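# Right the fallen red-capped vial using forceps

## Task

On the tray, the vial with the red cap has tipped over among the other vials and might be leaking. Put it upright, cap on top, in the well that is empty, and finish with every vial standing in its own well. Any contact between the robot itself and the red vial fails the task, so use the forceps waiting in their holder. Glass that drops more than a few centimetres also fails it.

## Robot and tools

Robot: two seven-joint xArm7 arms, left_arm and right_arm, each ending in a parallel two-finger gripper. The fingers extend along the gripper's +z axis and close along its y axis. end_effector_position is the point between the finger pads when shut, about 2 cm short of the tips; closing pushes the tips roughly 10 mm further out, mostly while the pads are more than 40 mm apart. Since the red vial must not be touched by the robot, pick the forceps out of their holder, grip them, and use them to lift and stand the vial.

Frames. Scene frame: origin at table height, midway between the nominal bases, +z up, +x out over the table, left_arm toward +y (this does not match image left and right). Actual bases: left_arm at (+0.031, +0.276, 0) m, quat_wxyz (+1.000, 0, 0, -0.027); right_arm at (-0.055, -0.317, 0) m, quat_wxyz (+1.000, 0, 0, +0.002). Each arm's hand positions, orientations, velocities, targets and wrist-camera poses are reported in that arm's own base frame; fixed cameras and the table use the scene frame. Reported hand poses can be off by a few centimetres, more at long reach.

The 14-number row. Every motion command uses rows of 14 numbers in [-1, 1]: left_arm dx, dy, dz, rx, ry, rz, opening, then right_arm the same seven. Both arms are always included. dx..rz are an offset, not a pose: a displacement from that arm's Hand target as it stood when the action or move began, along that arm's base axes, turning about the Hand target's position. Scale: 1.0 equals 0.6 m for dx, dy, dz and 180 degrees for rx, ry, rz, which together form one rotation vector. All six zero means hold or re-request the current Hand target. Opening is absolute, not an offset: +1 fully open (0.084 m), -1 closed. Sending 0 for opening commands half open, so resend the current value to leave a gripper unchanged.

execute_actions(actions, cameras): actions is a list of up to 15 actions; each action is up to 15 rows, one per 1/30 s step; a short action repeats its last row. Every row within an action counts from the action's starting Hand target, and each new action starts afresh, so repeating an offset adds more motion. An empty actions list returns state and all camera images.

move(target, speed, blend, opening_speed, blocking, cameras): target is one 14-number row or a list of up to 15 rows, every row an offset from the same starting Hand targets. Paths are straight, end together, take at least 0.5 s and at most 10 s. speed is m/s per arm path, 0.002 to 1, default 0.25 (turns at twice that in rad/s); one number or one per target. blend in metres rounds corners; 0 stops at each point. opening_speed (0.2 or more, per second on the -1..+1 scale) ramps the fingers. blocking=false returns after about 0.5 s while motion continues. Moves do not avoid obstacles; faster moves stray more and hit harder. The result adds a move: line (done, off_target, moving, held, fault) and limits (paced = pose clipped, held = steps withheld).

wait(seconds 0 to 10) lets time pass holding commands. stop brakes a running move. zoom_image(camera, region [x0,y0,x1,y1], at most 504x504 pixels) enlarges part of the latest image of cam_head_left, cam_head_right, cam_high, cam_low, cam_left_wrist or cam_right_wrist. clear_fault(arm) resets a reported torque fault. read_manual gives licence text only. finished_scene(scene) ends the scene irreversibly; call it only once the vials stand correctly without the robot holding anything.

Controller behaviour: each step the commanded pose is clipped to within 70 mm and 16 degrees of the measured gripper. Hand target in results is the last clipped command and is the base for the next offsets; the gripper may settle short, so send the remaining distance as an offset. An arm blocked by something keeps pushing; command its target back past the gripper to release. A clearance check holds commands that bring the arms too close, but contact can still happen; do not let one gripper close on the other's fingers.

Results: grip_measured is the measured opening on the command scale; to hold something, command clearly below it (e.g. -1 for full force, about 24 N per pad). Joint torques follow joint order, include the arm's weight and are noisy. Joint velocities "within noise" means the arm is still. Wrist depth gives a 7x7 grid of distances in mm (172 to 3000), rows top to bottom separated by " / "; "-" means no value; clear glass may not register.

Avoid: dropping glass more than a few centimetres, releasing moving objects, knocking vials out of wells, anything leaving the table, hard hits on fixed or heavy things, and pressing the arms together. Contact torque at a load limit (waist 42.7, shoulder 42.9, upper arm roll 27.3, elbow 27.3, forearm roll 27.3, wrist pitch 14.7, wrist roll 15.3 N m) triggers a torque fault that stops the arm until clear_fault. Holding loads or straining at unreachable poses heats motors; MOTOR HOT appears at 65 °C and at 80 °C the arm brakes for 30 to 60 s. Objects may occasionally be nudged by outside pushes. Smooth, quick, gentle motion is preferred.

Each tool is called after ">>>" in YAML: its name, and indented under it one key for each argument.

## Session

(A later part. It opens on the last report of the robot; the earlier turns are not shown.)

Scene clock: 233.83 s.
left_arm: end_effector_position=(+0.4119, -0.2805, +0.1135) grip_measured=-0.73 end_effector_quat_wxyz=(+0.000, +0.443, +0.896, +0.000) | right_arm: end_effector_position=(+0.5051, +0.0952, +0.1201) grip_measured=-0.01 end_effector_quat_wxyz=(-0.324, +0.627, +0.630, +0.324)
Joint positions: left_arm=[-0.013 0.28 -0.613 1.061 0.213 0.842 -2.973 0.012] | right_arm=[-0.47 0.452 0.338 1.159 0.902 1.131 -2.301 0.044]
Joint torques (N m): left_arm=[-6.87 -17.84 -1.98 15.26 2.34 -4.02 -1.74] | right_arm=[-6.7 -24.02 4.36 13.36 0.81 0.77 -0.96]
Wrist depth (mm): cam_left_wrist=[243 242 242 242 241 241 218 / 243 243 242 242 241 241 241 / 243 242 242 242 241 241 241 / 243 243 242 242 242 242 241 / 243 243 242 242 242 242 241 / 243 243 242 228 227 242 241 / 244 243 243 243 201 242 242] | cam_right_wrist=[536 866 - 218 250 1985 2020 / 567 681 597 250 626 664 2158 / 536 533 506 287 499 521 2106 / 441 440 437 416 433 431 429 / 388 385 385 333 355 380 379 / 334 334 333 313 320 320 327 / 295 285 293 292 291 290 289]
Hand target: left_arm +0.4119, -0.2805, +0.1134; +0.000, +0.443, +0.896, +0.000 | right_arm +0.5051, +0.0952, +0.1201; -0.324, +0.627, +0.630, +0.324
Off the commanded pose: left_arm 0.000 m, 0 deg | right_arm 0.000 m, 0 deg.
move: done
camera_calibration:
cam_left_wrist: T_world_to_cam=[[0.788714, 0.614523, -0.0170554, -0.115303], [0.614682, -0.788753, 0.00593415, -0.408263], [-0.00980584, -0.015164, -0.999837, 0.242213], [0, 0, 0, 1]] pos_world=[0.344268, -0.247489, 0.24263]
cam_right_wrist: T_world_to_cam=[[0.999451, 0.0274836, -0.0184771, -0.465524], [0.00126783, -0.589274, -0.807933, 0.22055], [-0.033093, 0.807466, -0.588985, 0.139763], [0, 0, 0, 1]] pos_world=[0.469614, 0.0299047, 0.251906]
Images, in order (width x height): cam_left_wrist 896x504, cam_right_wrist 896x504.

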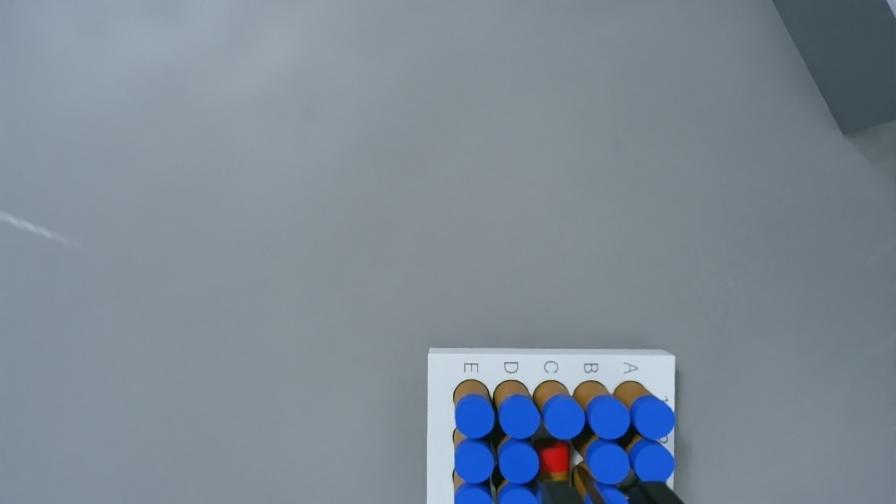

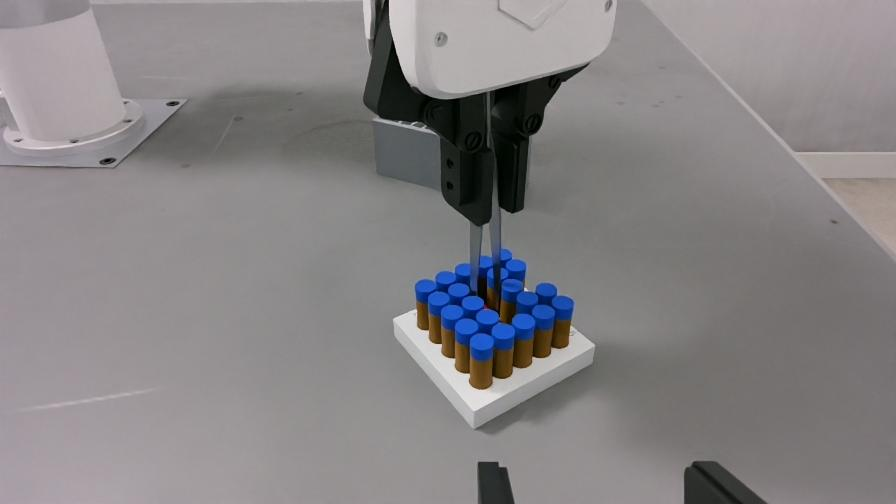

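>>> move:
  target:
    - [0,0,-0.005,0,0,0,-0.71,0,0,0,0,0,0,0]
    - [0,0,-0.005,0,0,0,-0.9,0,0,0,0,0,0,0]
  speed: [0.04,0.04]
  opening_speed: 0.2
  cameras: ["cam_right_wrist","cam_left_wrist"]

>>> zoom_image:
  camera: "cam_left_wrist"
  region: [460, 364, 600, 504]

>>> zoom_image:
  camera: "cam_right_wrist"
  region: [440, 240, 540, 340]

Scene clock: 256.60 s.
left_arm: end_effector_position=(+0.4119, -0.2805, +0.1104) grip_measured=-0.86 end_effector_quat_wxyz=(+0.000, +0.443, +0.896, +0.000) | right_arm: end_effector_position=(+0.5051, +0.0952, +0.1201) grip_measured=-0.01 end_effector_quat_wxyz=(-0.324, +0.627, +0.630, +0.324)
Joint positions: left_arm=[-0.015 0.286 -0.61 1.058 0.218 0.835 -2.977 0.006] | right_arm=[-0.47 0.452 0.338 1.159 0.902 1.131 -2.301 0.044]
Joint torques (N m): left_arm=[-6.66 -17.95 -2.14 15.18 2.15 -3.77 -1.73] | right_arm=[-6.64 -24.07 4.03 13.33 0.59 0.68 -0.9]
Wrist depth (mm): cam_left_wrist=[239 239 238 238 238 238 217 / 240 239 239 239 239 238 238 / 240 239 239 239 239 238 238 / 240 239 239 239 239 239 238 / 240 240 239 239 239 238 238 / 240 240 240 239 225 238 238 / 240 240 240 239 200 239 239] | cam_right_wrist=[536 868 - 218 250 1991 2038 / 568 681 - 244 624 665 2132 / 537 530 505 289 499 522 2112 / 440 438 437 418 433 430 429 / 388 386 384 333 354 380 379 / 334 334 332 313 320 320 328 / 294 286 294 292 291 290 289]
Hand target: left_arm +0.4119, -0.2805, +0.1104; +0.000, +0.443, +0.896, +0.000 | right_arm +0.5051, +0.0952, +0.1201; -0.324, +0.627, +0.630, +0.324
Off the commanded pose: left_arm 0.000 m, 0 deg | right_arm 0.000 m, 0 deg.
move: done
camera_calibration:
cam_left_wrist: T_world_to_cam=[[0.788665, 0.614586, -0.0170561, -0.115322], [0.614744, -0.788704, 0.00593397, -0.408254], [-0.00980526, -0.015165, -0.999837, 0.239213], [0, 0, 0, 1]] pos_world=[0.344268, -0.247489, 0.23963]
cam_right_wrist: T_world_to_cam=[[0.999451, 0.0274836, -0.0184771, -0.465524], [0.00126783, -0.589274, -0.807933, 0.22055], [-0.033093, 0.807466, -0.588985, 0.139763], [0, 0, 0, 1]] pos_world=[0.469614, 0.0299047, 0.251906]
Images, in order (width x height): cam_left_wrist 896x504, cam_right_wrist 896x504.

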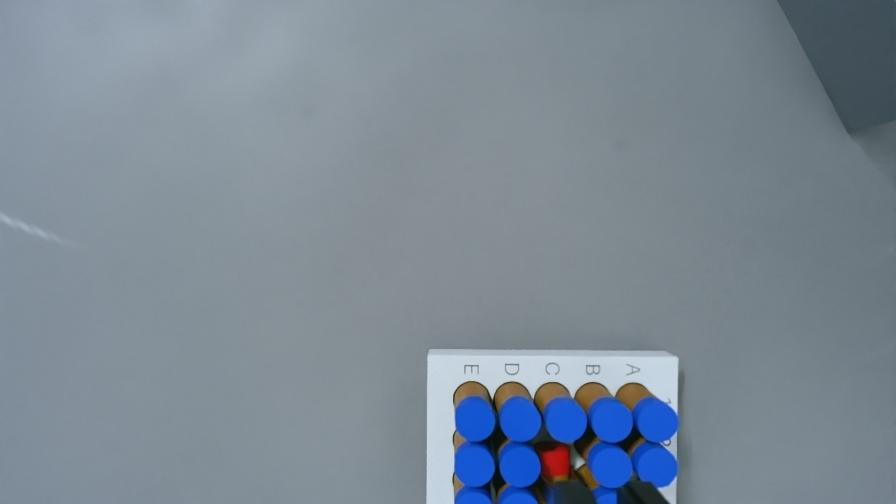

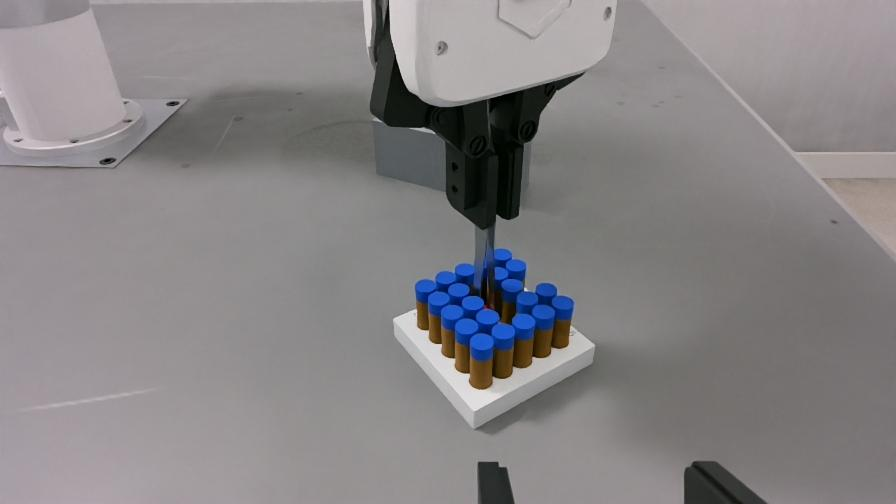

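Scaled by 3.600 from the camera's 896x504 image, which has a finer 1280x720 frame.

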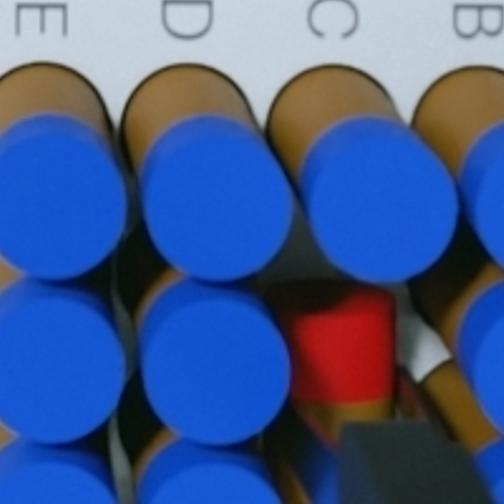

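Scaled by 5.040 from the camera's 896x504 image, which has a finer 1280x720 frame.

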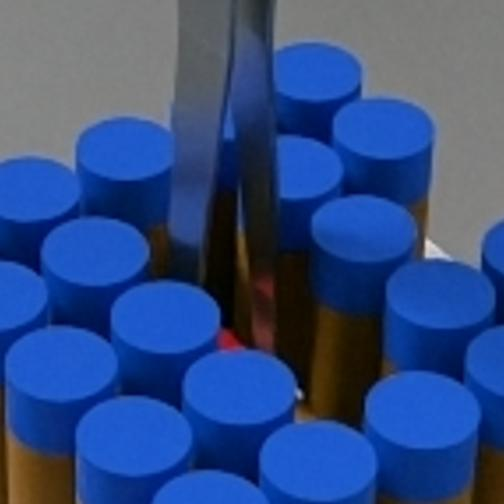

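>>> move:
  target: [0,0,0.0133,0,0,0,-0.95,0,0,0,0,0,0,0]
  speed: 0.03
  cameras: ["cam_right_wrist","cam_left_wrist"]

>>> zoom_image:
  camera: "cam_left_wrist"
  region: [460, 364, 600, 504]

>>> zoom_image:
  camera: "cam_right_wrist"
  region: [440, 220, 540, 320]

Scene clock: 263.50 s.
left_arm: end_effector_position=(+0.4119, -0.2805, +0.1183) grip_measured=-0.86 end_effector_quat_wxyz=(+0.000, +0.443, +0.896, +0.000) | right_arm: end_effector_position=(+0.5051, +0.0952, +0.1201) grip_measured=-0.01 end_effector_quat_wxyz=(-0.324, +0.627, +0.630, +0.324)
Joint positions: left_arm=[-0.011 0.271 -0.616 1.065 0.205 0.854 -2.968 0.006] | right_arm=[-0.47 0.452 0.338 1.159 0.902 1.131 -2.301 0.044]
Joint torques (N m): left_arm=[6.22 -33.48 -5.77 23.57 -2.31 0.56 1.31] | right_arm=[-6.7 -24.18 3.84 13.18 0.62 0.67 -0.87]
Wrist depth (mm): cam_left_wrist=[248 247 247 246 246 246 218 / 247 247 247 247 246 246 245 / 248 248 247 246 247 246 246 / 248 248 248 246 246 246 245 / 248 248 247 247 247 246 246 / 248 247 248 233 227 246 246 / 248 248 248 247 205 246 246] | cam_right_wrist=[537 861 - 217 250 2032 2038 / 568 683 633 256 625 664 2172 / 539 534 504 291 501 524 2138 / 440 438 436 418 433 431 429 / 388 385 384 332 354 381 378 / 335 334 332 313 321 319 328 / 294 286 293 292 291 290 289]
Hand target: left_arm +0.4119, -0.2805, +0.1184; +0.000, +0.443, +0.896, +0.000 | right_arm +0.5051, +0.0952, +0.1201; -0.324, +0.627, +0.630, +0.324
Off the commanded pose: left_arm 0.000 m, 0 deg | right_arm 0.000 m, 0 deg.
move: done
camera_calibration:
cam_left_wrist: T_world_to_cam=[[0.788665, 0.614586, -0.0170561, -0.115187], [0.614744, -0.788704, 0.00593397, -0.408301], [-0.00980526, -0.015165, -0.999837, 0.247112], [0, 0, 0, 1]] pos_world=[0.344268, -0.247489, 0.24753]
cam_right_wrist: T_world_to_cam=[[0.999451, 0.0274836, -0.0184771, -0.465524], [0.00126783, -0.589274, -0.807933, 0.22055], [-0.033093, 0.807466, -0.588985, 0.139763], [0, 0, 0, 1]] pos_world=[0.469614, 0.0299047, 0.251906]
Images, in order (width x height): cam_left_wrist 896x504, cam_right_wrist 896x504.

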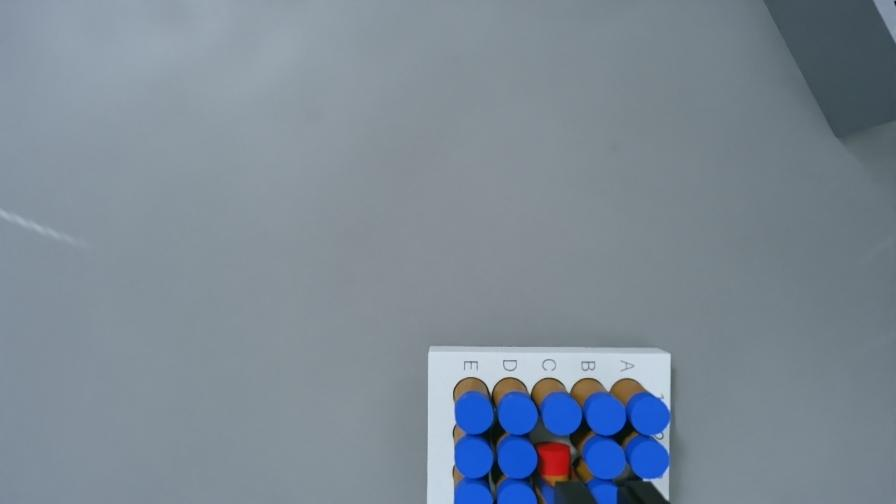

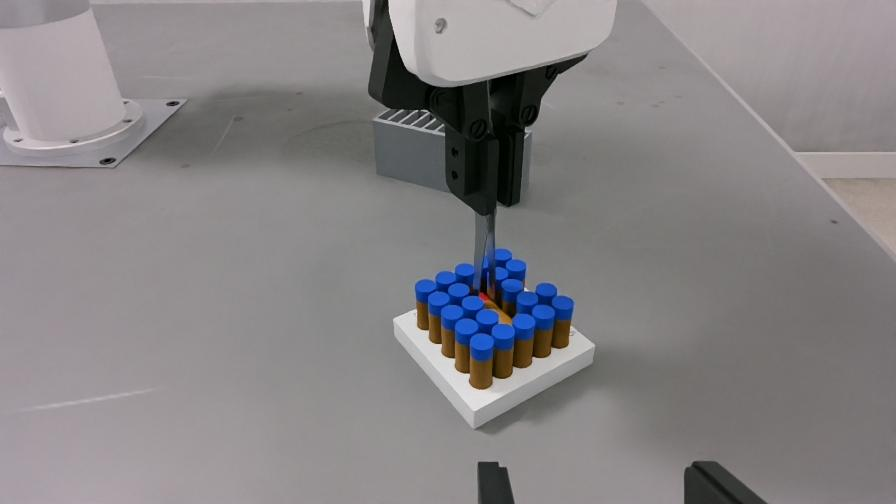

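Scaled by 3.600 from the camera's 896x504 image, which has a finer 1280x720 frame.

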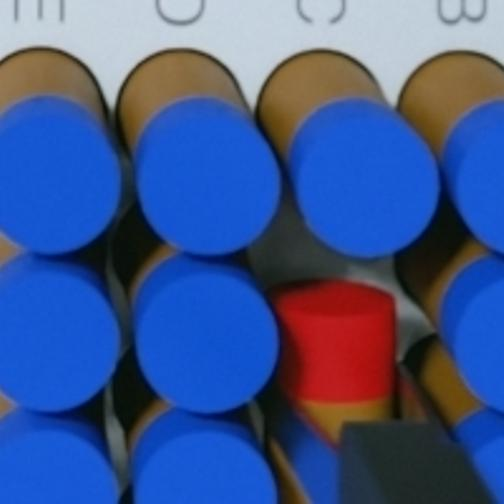

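Scaled by 5.040 from the camera's 896x504 image, which has a finer 1280x720 frame.

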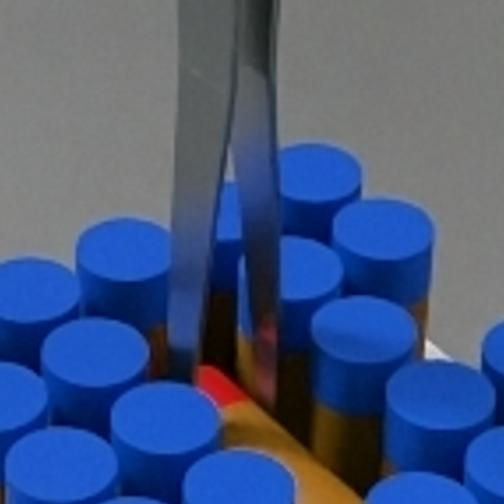

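>>> move:
  target: [0,0,0.03,0,0,0,-0.95,0,0,0,0,0,0,0]
  speed: 0.03
  cameras: ["cam_right_wrist","cam_left_wrist"]

>>> zoom_image:
  camera: "cam_left_wrist"
  region: [460, 364, 600, 504]

>>> zoom_image:
  camera: "cam_right_wrist"
  region: [440, 220, 540, 320]

Scene clock: 269.40 s.
left_arm: end_effector_position=(+0.4119, -0.2805, +0.1364) grip_measured=-0.86 end_effector_quat_wxyz=(+0.000, +0.443, +0.896, +0.000) | right_arm: end_effector_position=(+0.5051, +0.0952, +0.1201) grip_measured=-0.01 end_effector_quat_wxyz=(-0.324, +0.627, +0.630, +0.324)
Joint positions: left_arm=[-0.001 0.238 -0.626 1.084 0.176 0.898 -2.948 0.006] | right_arm=[-0.47 0.452 0.338 1.159 0.902 1.131 -2.301 0.044]
Joint torques (N m): left_arm=[6.35 -33.2 -5.51 24.07 -2.28 0.41 1.31] | right_arm=[-6.69 -24.27 3.75 13.21 0.6 0.53 -0.84]
Wrist depth (mm): cam_left_wrist=[265 265 265 264 264 264 225 / 266 265 264 264 264 264 251 / 265 265 265 265 265 264 263 / 266 266 265 264 265 264 264 / 266 266 265 265 265 264 264 / 266 265 265 251 229 264 264 / 267 266 266 265 223 264 264] | cam_right_wrist=[537 868 - 232 772 2002 2008 / 568 681 636 267 629 664 2165 / 537 532 503 477 498 522 2132 / 440 439 438 416 432 431 428 / 388 386 385 320 354 380 379 / 334 333 332 313 320 319 328 / 294 286 293 292 291 291 289]
Hand target: left_arm +0.4119, -0.2805, +0.1364; +0.000, +0.443, +0.896, +0.000 | right_arm +0.5051, +0.0952, +0.1201; -0.324, +0.627, +0.630, +0.324
Off the commanded pose: left_arm 0.000 m, 0 deg | right_arm 0.000 m, 0 deg.
move: done
camera_calibration:
cam_left_wrist: T_world_to_cam=[[0.788665, 0.614586, -0.0170561, -0.11488], [0.614744, -0.788704, 0.00593397, -0.408408], [-0.00980526, -0.015165, -0.999837, 0.265109], [0, 0, 0, 1]] pos_world=[0.344268, -0.247489, 0.26553]
cam_right_wrist: T_world_to_cam=[[0.999451, 0.0274836, -0.0184771, -0.465524], [0.00126783, -0.589274, -0.807933, 0.22055], [-0.033093, 0.807466, -0.588985, 0.139763], [0, 0, 0, 1]] pos_world=[0.469614, 0.0299047, 0.251906]
Images, in order (width x height): cam_left_wrist 896x504, cam_right_wrist 896x504.

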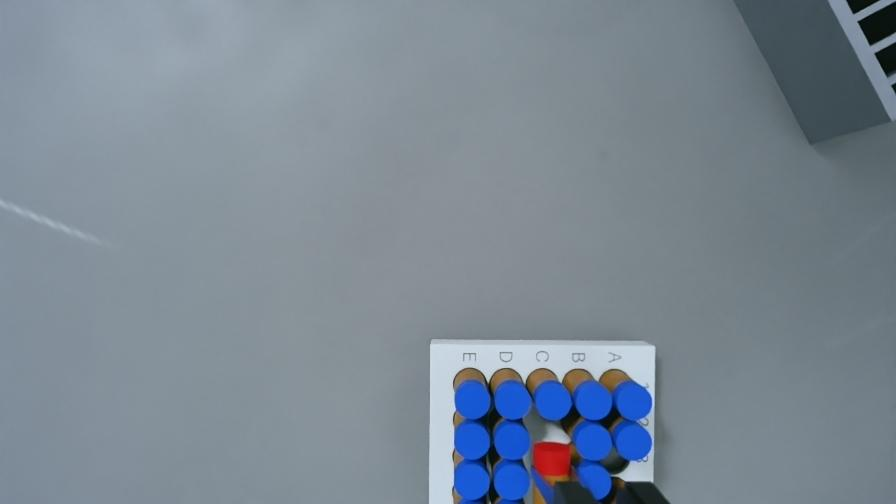

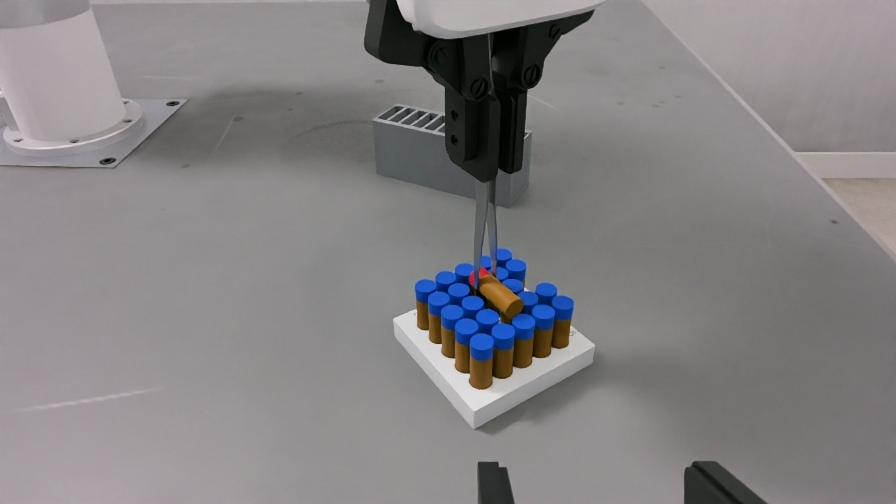

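Scaled by 3.600 from the camera's 896x504 image, which has a finer 1280x720 frame.

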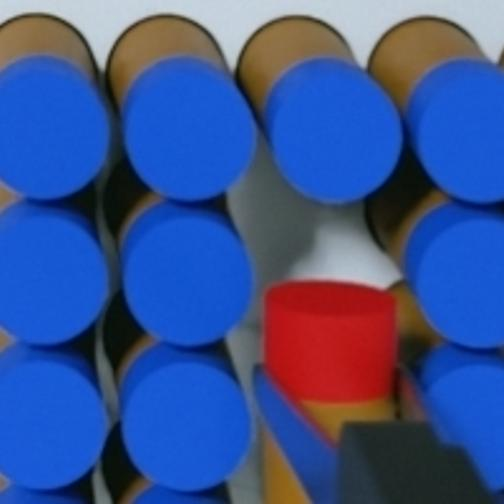

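Scaled by 5.040 from the camera's 896x504 image, which has a finer 1280x720 frame.

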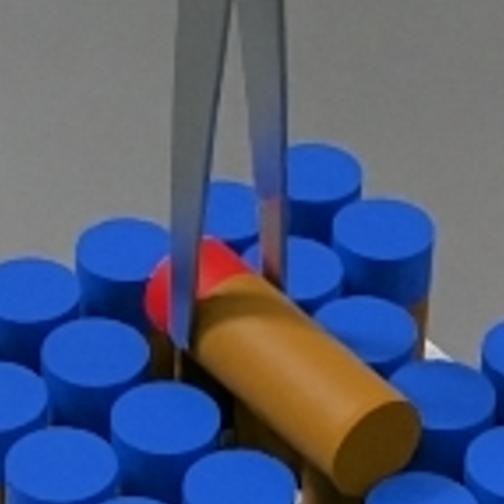

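>>> move:
  target:
    - [0,0,0.09,0,0,0,-0.95,0,0,0,0,0,0,0]
    - [-0.0615,0.1508,0.1,0,0,-0.8744,-0.95,0,0,0,0,0,0,0]
    - [-0.0615,0.1508,-0.0523,0,0,-0.8744,-0.95,0,0,0,0,0,0,0]
  speed: [0.08,0.3,0.1]
  blend: [0.01,0.01,0]
  cameras: ["cam_right_wrist","cam_left_wrist"]

>>> zoom_image:
  camera: "cam_left_wrist"
  region: [460, 364, 600, 504]

>>> zoom_image:
  camera: "cam_right_wrist"
  region: [340, 120, 500, 280]

Scene clock: 289.00 s.
left_arm: end_effector_position=(+0.3750, -0.1900, +0.1051) grip_measured=-0.86 end_effector_quat_wxyz=(+0.000, +0.966, -0.259, +0.000) | right_arm: end_effector_position=(+0.5051, +0.0952, +0.1201) grip_measured=-0.01 end_effector_quat_wxyz=(-0.324, +0.627, +0.630, +0.324)
Joint positions: left_arm=[0.113 0.02 -0.582 0.75 0.018 0.733 0.041 0.006] | right_arm=[-0.47 0.452 0.338 1.159 0.902 1.131 -2.301 0.044]
Joint torques (N m): left_arm=[3.93 -11.31 0.98 17.25 2.15 -4.12 -1.8] | right_arm=[-6.54 -23.97 3.36 13.12 0.68 0.36 -0.81]
Wrist depth (mm): cam_left_wrist=[232 232 232 232 233 232 232 / 233 233 233 233 233 199 198 / 232 233 233 233 233 192 194 / 233 233 233 233 233 192 201 / 233 233 234 233 234 233 234 / 234 234 233 234 234 234 234 / 234 195 216 234 234 235 235] | cam_right_wrist=[535 869 312 353 918 2002 2020 / 566 681 635 381 627 664 2172 / 536 534 504 477 498 522 2106 / 440 438 436 434 434 431 429 / 387 385 384 334 355 380 379 / 335 334 332 313 320 320 328 / 295 285 293 292 290 290 289]
Hand target: left_arm +0.3750, -0.1901, +0.1050; +0.000, +0.966, -0.259, +0.000 | right_arm +0.5051, +0.0952, +0.1201; -0.324, +0.627, +0.630, +0.324
Off the commanded pose: left_arm 0.000 m, 0 deg | right_arm 0.000 m, 0 deg.
move: done
camera_calibration:
cam_left_wrist: T_world_to_cam=[[-0.491859, -0.870509, -0.0169709, 0.0560439], [-0.870669, 0.491834, 0.00594073, 0.486102], [0.00317539, 0.017698, -0.999838, 0.236205], [0, 0, 0, 1]] pos_world=[0.450049, -0.194475, 0.23423]
cam_right_wrist: T_world_to_cam=[[0.999451, 0.0274836, -0.0184771, -0.465524], [0.00126783, -0.589274, -0.807933, 0.22055], [-0.033093, 0.807466, -0.588985, 0.139763], [0, 0, 0, 1]] pos_world=[0.469614, 0.0299047, 0.251906]
Images, in order (width x height): cam_left_wrist 896x504, cam_right_wrist 896x504.

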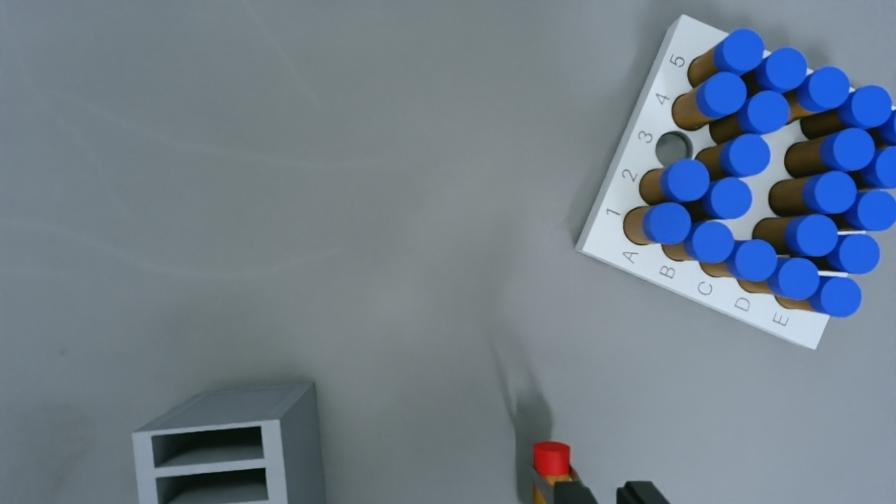

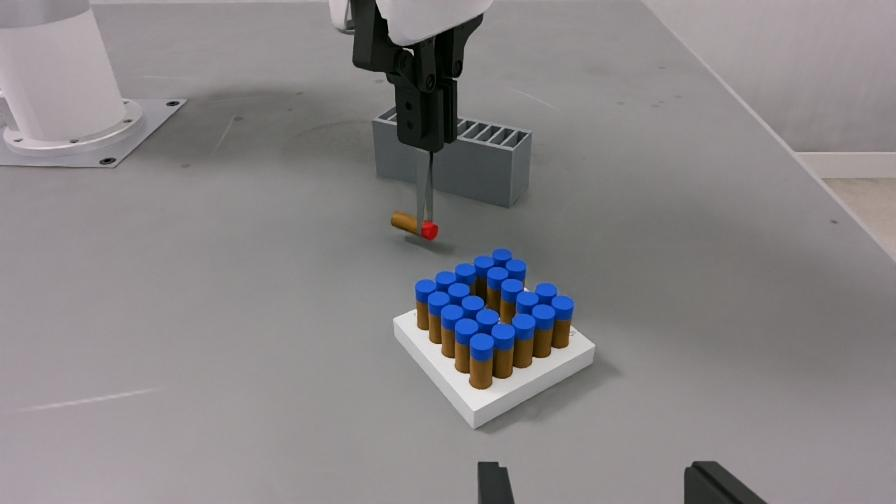

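Scaled by 3.600 from the camera's 896x504 image, which has a finer 1280x720 frame.

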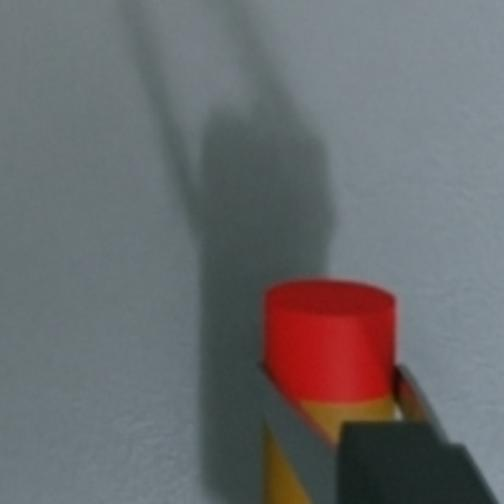

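Scaled by 3.150 from the camera's 896x504 image, which has a finer 1280x720 frame.

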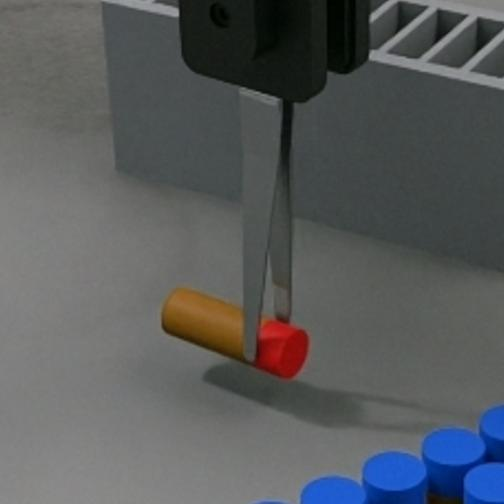

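>>> move:
  target: [0,0,-0.0142,0,0,0,-0.95,0,0,0,0,0,0,0]
  speed: 0.03
  cameras: ["cam_right_wrist","cam_left_wrist"]

>>> zoom_image:
  camera: "cam_left_wrist"
  region: [460, 364, 600, 504]

>>> zoom_image:
  camera: "cam_right_wrist"
  region: [370, 170, 470, 270]

Scene clock: 295.33 s.
left_arm: end_effector_position=(+0.3750, -0.1901, +0.0966) grip_measured=-0.86 end_effector_quat_wxyz=(+0.000, +0.966, -0.259, +0.000) | right_arm: end_effector_position=(+0.5051, +0.0952, +0.1201) grip_measured=-0.01 end_effector_quat_wxyz=(-0.324, +0.627, +0.630, +0.324)
Joint positions: left_arm=[0.112 0.042 -0.581 0.743 0.037 0.708 0.027 0.006] | right_arm=[-0.47 0.452 0.338 1.159 0.902 1.131 -2.301 0.044]
Joint torques (N m): left_arm=[-6.85 -11.66 1.36 14.44 2.2 -4.11 -1.81] | right_arm=[-6.7 -24.24 3.05 13.09 0.62 0.33 -0.75]
Wrist depth (mm): cam_left_wrist=[224 224 224 224 224 210 224 / 224 224 224 224 224 204 186 / 224 225 224 224 224 183 190 / 224 225 225 225 225 192 184 / 225 225 225 225 226 225 225 / 225 225 225 225 225 226 225 / 226 183 214 226 226 226 226] | cam_right_wrist=[535 869 312 341 915 1996 2032 / 569 679 636 381 627 665 2151 / 537 533 503 478 499 522 2125 / 440 439 437 434 433 431 428 / 388 386 384 333 354 380 379 / 335 334 332 313 320 320 327 / 295 285 293 292 291 290 289]
Hand target: left_arm +0.3750, -0.1901, +0.0965; +0.000, +0.966, -0.259, +0.000 | right_arm +0.5051, +0.0952, +0.1201; -0.324, +0.627, +0.630, +0.324
Off the commanded pose: left_arm 0.000 m, 0 deg | right_arm 0.000 m, 0 deg.
move: done
camera_calibration:
cam_left_wrist: T_world_to_cam=[[-0.491858, -0.870509, -0.0170201, 0.0558723], [-0.870669, 0.491834, 0.00585367, 0.486308], [0.00327538, 0.017698, -0.999838, 0.227663], [0, 0, 0, 1]] pos_world=[0.450149, -0.194575, 0.22573]
cam_right_wrist: T_world_to_cam=[[0.999451, 0.0274836, -0.0184771, -0.465524], [0.00126783, -0.589274, -0.807933, 0.22055], [-0.033093, 0.807466, -0.588985, 0.139763], [0, 0, 0, 1]] pos_world=[0.469614, 0.0299047, 0.251906]
Images, in order (width x height): cam_left_wrist 896x504, cam_right_wrist 896x504.

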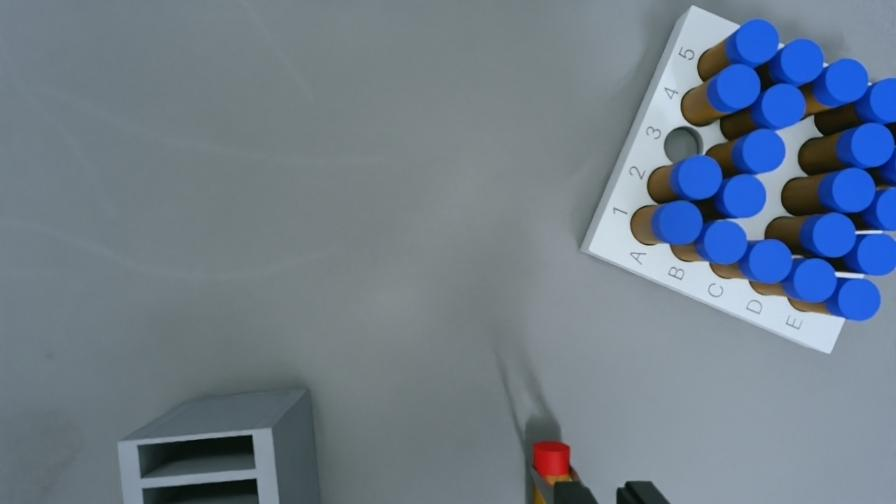

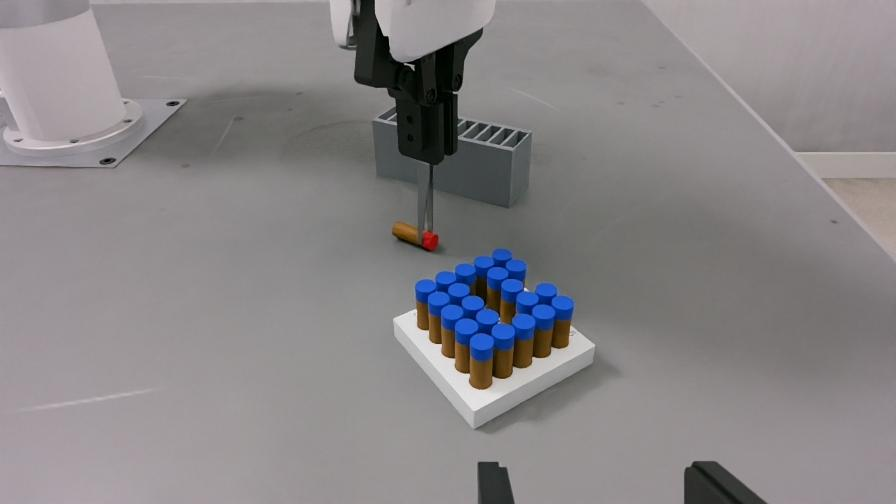

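Scaled by 3.600 from the camera's 896x504 image, which has a finer 1280x720 frame.

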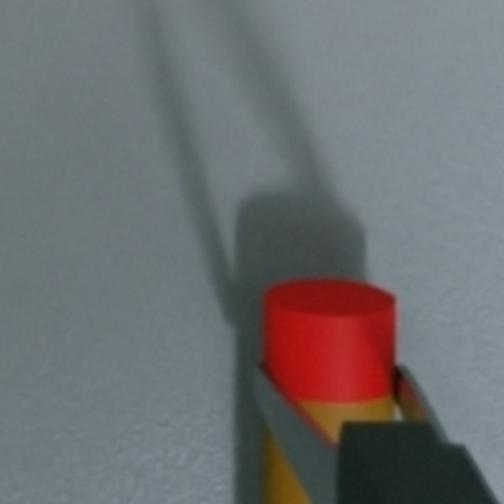

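Scaled by 5.040 from the camera's 896x504 image, which has a finer 1280x720 frame.

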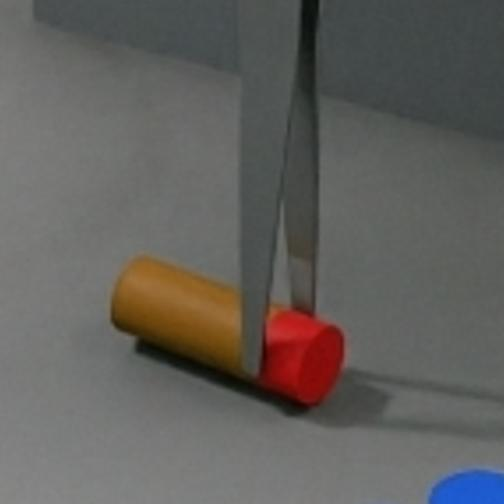

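>>> move:
  target: [0,0,-0.002,0,0,0,-0.95,0,0,0,0,0,0,0]
  speed: 0.02
  cameras: ["cam_right_wrist","cam_left_wrist"]

>>> zoom_image:
  camera: "cam_left_wrist"
  region: [460, 364, 600, 504]

>>> zoom_image:
  camera: "cam_right_wrist"
  region: [380, 200, 450, 270]

Scene clock: 306.03 s.
left_arm: end_effector_position=(+0.3750, -0.1901, +0.0954) grip_measured=-0.86 end_effector_quat_wxyz=(+0.000, +0.966, -0.259, +0.000) | right_arm: end_effector_position=(+0.5051, +0.0952, +0.1201) grip_measured=-0.01 end_effector_quat_wxyz=(-0.324, +0.627, +0.630, +0.324)
Joint positions: left_arm=[0.112 0.046 -0.581 0.742 0.04 0.704 0.025 0.006] | right_arm=[-0.47 0.452 0.338 1.159 0.902 1.131 -2.301 0.044]
Joint torques (N m): left_arm=[-6.72 -9.66 1.37 12.53 2.16 -3.63 -1.74] | right_arm=[-6.68 -24.1 3 13.03 0.56 0.25 -0.78]
Wrist depth (mm): cam_left_wrist=[223 223 223 223 223 209 223 / 223 223 224 223 223 210 185 / 223 223 224 224 224 182 190 / 224 224 224 224 224 192 182 / 224 224 224 224 224 224 210 / 224 224 224 224 224 224 225 / 225 184 214 224 224 225 225] | cam_right_wrist=[537 867 314 340 915 2008 2038 / 565 679 638 380 629 667 2172 / 535 533 505 478 501 521 2119 / 441 438 437 435 432 431 429 / 388 386 385 333 354 380 379 / 334 333 332 313 320 319 328 / 295 286 293 291 290 290 289]
Hand target: left_arm +0.3750, -0.1901, +0.0953; +0.000, +0.966, -0.259, +0.000 | right_arm +0.5051, +0.0952, +0.1201; -0.324, +0.627, +0.630, +0.324
Off the commanded pose: left_arm 0.000 m, 0 deg | right_arm 0.000 m, 0 deg.
move: done
camera_calibration:
cam_left_wrist: T_world_to_cam=[[-0.491856, -0.870509, -0.0170692, 0.055864], [-0.87067, 0.491834, 0.0057666, 0.486335], [0.00337536, 0.017698, -0.999838, 0.226518], [0, 0, 0, 1]] pos_world=[0.450149, -0.194575, 0.22463]
cam_right_wrist: T_world_to_cam=[[0.999451, 0.0274836, -0.0184771, -0.465524], [0.00126783, -0.589274, -0.807933, 0.22055], [-0.033093, 0.807466, -0.588985, 0.139763], [0, 0, 0, 1]] pos_world=[0.469614, 0.0299047, 0.251906]
Images, in order (width x height): cam_left_wrist 896x504, cam_right_wrist 896x504.

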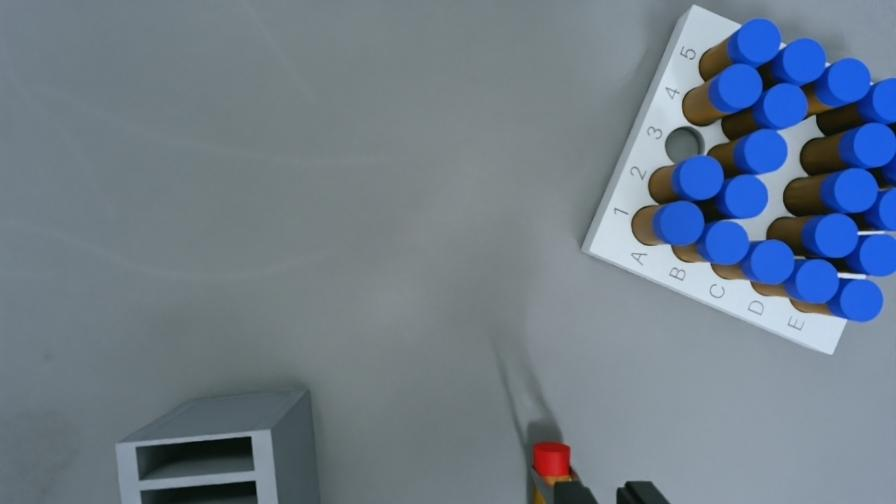

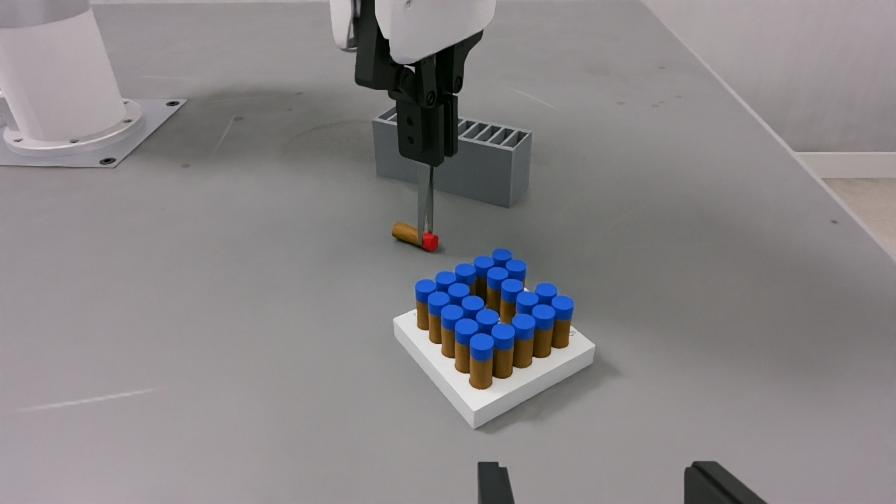

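Scaled by 3.600 from the camera's 896x504 image, which has a finer 1280x720 frame.

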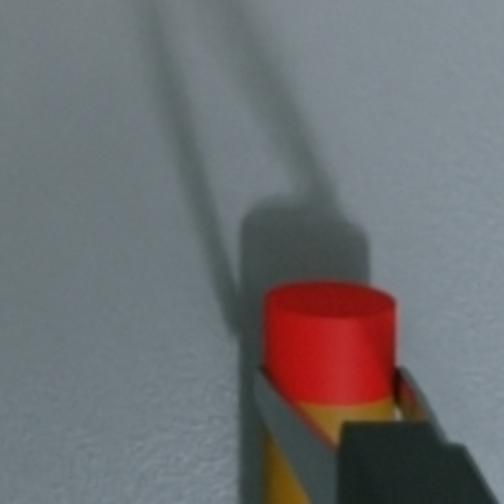

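Scaled by 7.200 from the camera's 896x504 image, which has a finer 1280x720 frame.

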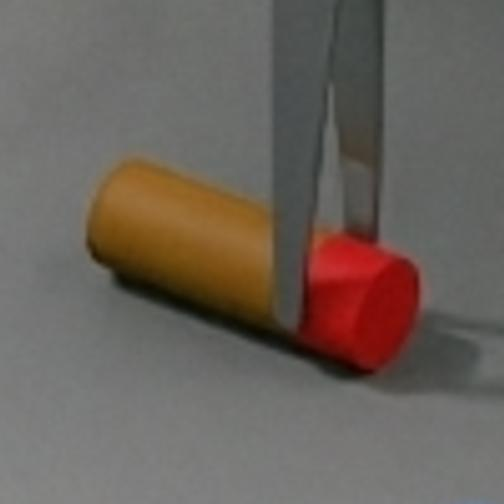

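>>> move:
  target:
    - [0,0,0,0,0,0,-0.72,0,0,0,0,0,0,0]
    - [0,0,0.0583,0,0,0,-0.72,0,0,0,0,0,0,0]
    - [0.093,-0.0537,0.0115,0.0889,0.154,0,-0.72,0,0,0,0,0,0,0]
  speed: [0.05,0.06,0.15]
  opening_speed: 0.2
  blend: [0,0.01,0]
  cameras: ["cam_right_wrist","cam_left_wrist"]

>>> zoom_image:
  camera: "cam_left_wrist"
  region: [440, 344, 600, 504]

>>> zoom_image:
  camera: "cam_right_wrist"
  region: [370, 150, 490, 270]

Scene clock: 334.63 s.
left_arm: end_effector_position=(+0.4308, -0.2223, +0.1022) grip_measured=-0.74 end_effector_quat_wxyz=(-0.072, +0.928, -0.249, -0.266) | right_arm: end_effector_position=(+0.5051, +0.0952, +0.1201) grip_measured=-0.01 end_effector_quat_wxyz=(-0.324, +0.627, +0.630, +0.324)
Joint positions: left_arm=[-0.122 0.718 -0.503 1.69 0.278 1.618 -0.154 0.011] | right_arm=[-0.47 0.452 0.338 1.159 0.902 1.131 -2.301 0.044]
Joint torques (N m): left_arm=[-6.66 -29.95 -5.06 22.8 2.11 1.76 -0.11] | right_arm=[-6.44 -24.38 2.99 13 0.76 0.18 -0.71]
Wrist depth (mm): cam_left_wrist=[175 175 176 175 175 172 172 / 185 185 185 185 185 181 179 / 196 195 195 196 195 180 - / 207 207 207 207 204 187 181 / 221 221 221 221 221 178 179 / 242 236 237 236 242 242 184 / 260 215 245 254 261 261 260] | cam_right_wrist=[535 866 936 850 245 1968 2038 / 568 680 681 509 313 665 2165 / 537 531 504 482 499 524 2132 / 440 439 437 436 433 431 429 / 387 386 385 334 353 380 379 / 335 334 332 313 320 320 328 / 294 286 293 292 291 290 289]
Hand target: left_arm +0.4308, -0.2223, +0.1022; -0.072, +0.928, -0.249, -0.266 | right_arm +0.5051, +0.0952, +0.1201; -0.324, +0.627, +0.630, +0.324
Off the commanded pose: left_arm 0.000 m, 0 deg | right_arm 0.000 m, 0 deg.
move: done
camera_calibration:
cam_left_wrist: T_world_to_cam=[[-0.500751, -0.865372, -0.0194939, 0.0606757], [-0.736459, 0.414105, 0.534926, 0.421461], [-0.454837, 0.282221, -0.844674, 0.47399], [0, 0, 0, 1]] pos_world=[0.55636, -0.255792, 0.1761]
cam_right_wrist: T_world_to_cam=[[0.999451, 0.0274836, -0.0184771, -0.465524], [0.00126783, -0.589274, -0.807933, 0.22055], [-0.033093, 0.807466, -0.588985, 0.139763], [0, 0, 0, 1]] pos_world=[0.469614, 0.0299047, 0.251906]
Images, in order (width x height): cam_left_wrist 896x504, cam_right_wrist 896x504.

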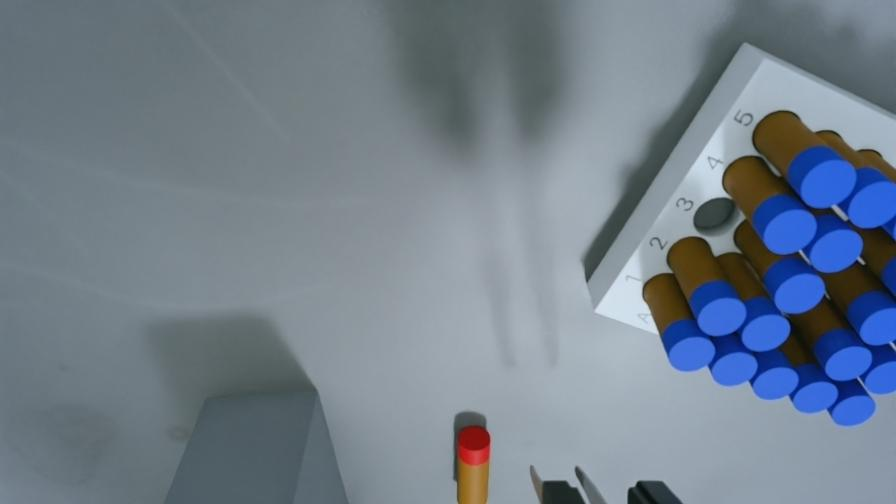

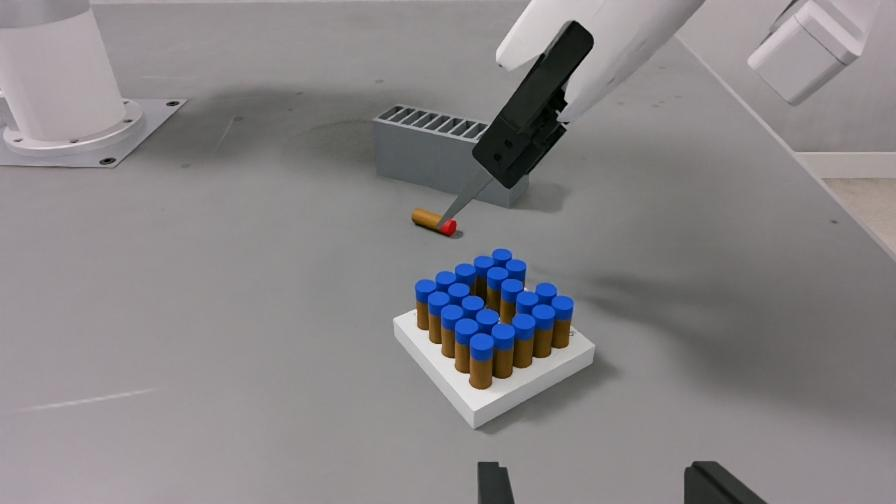

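Scaled by 3.150 from the camera's 896x504 image, which has a finer 1280x720 frame.

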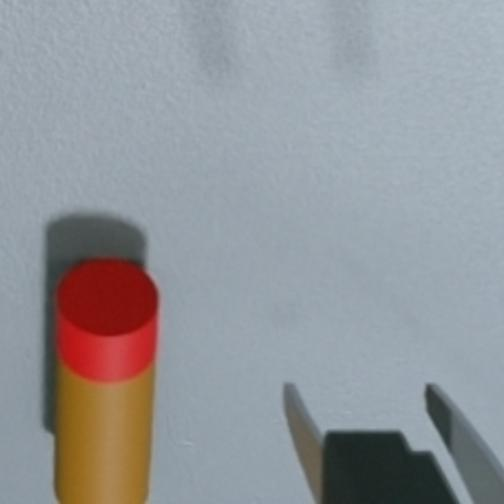

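Scaled by 4.200 from the camera's 896x504 image, which has a finer 1280x720 frame.

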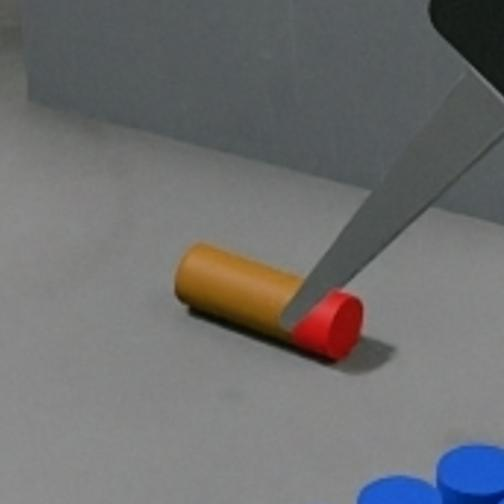

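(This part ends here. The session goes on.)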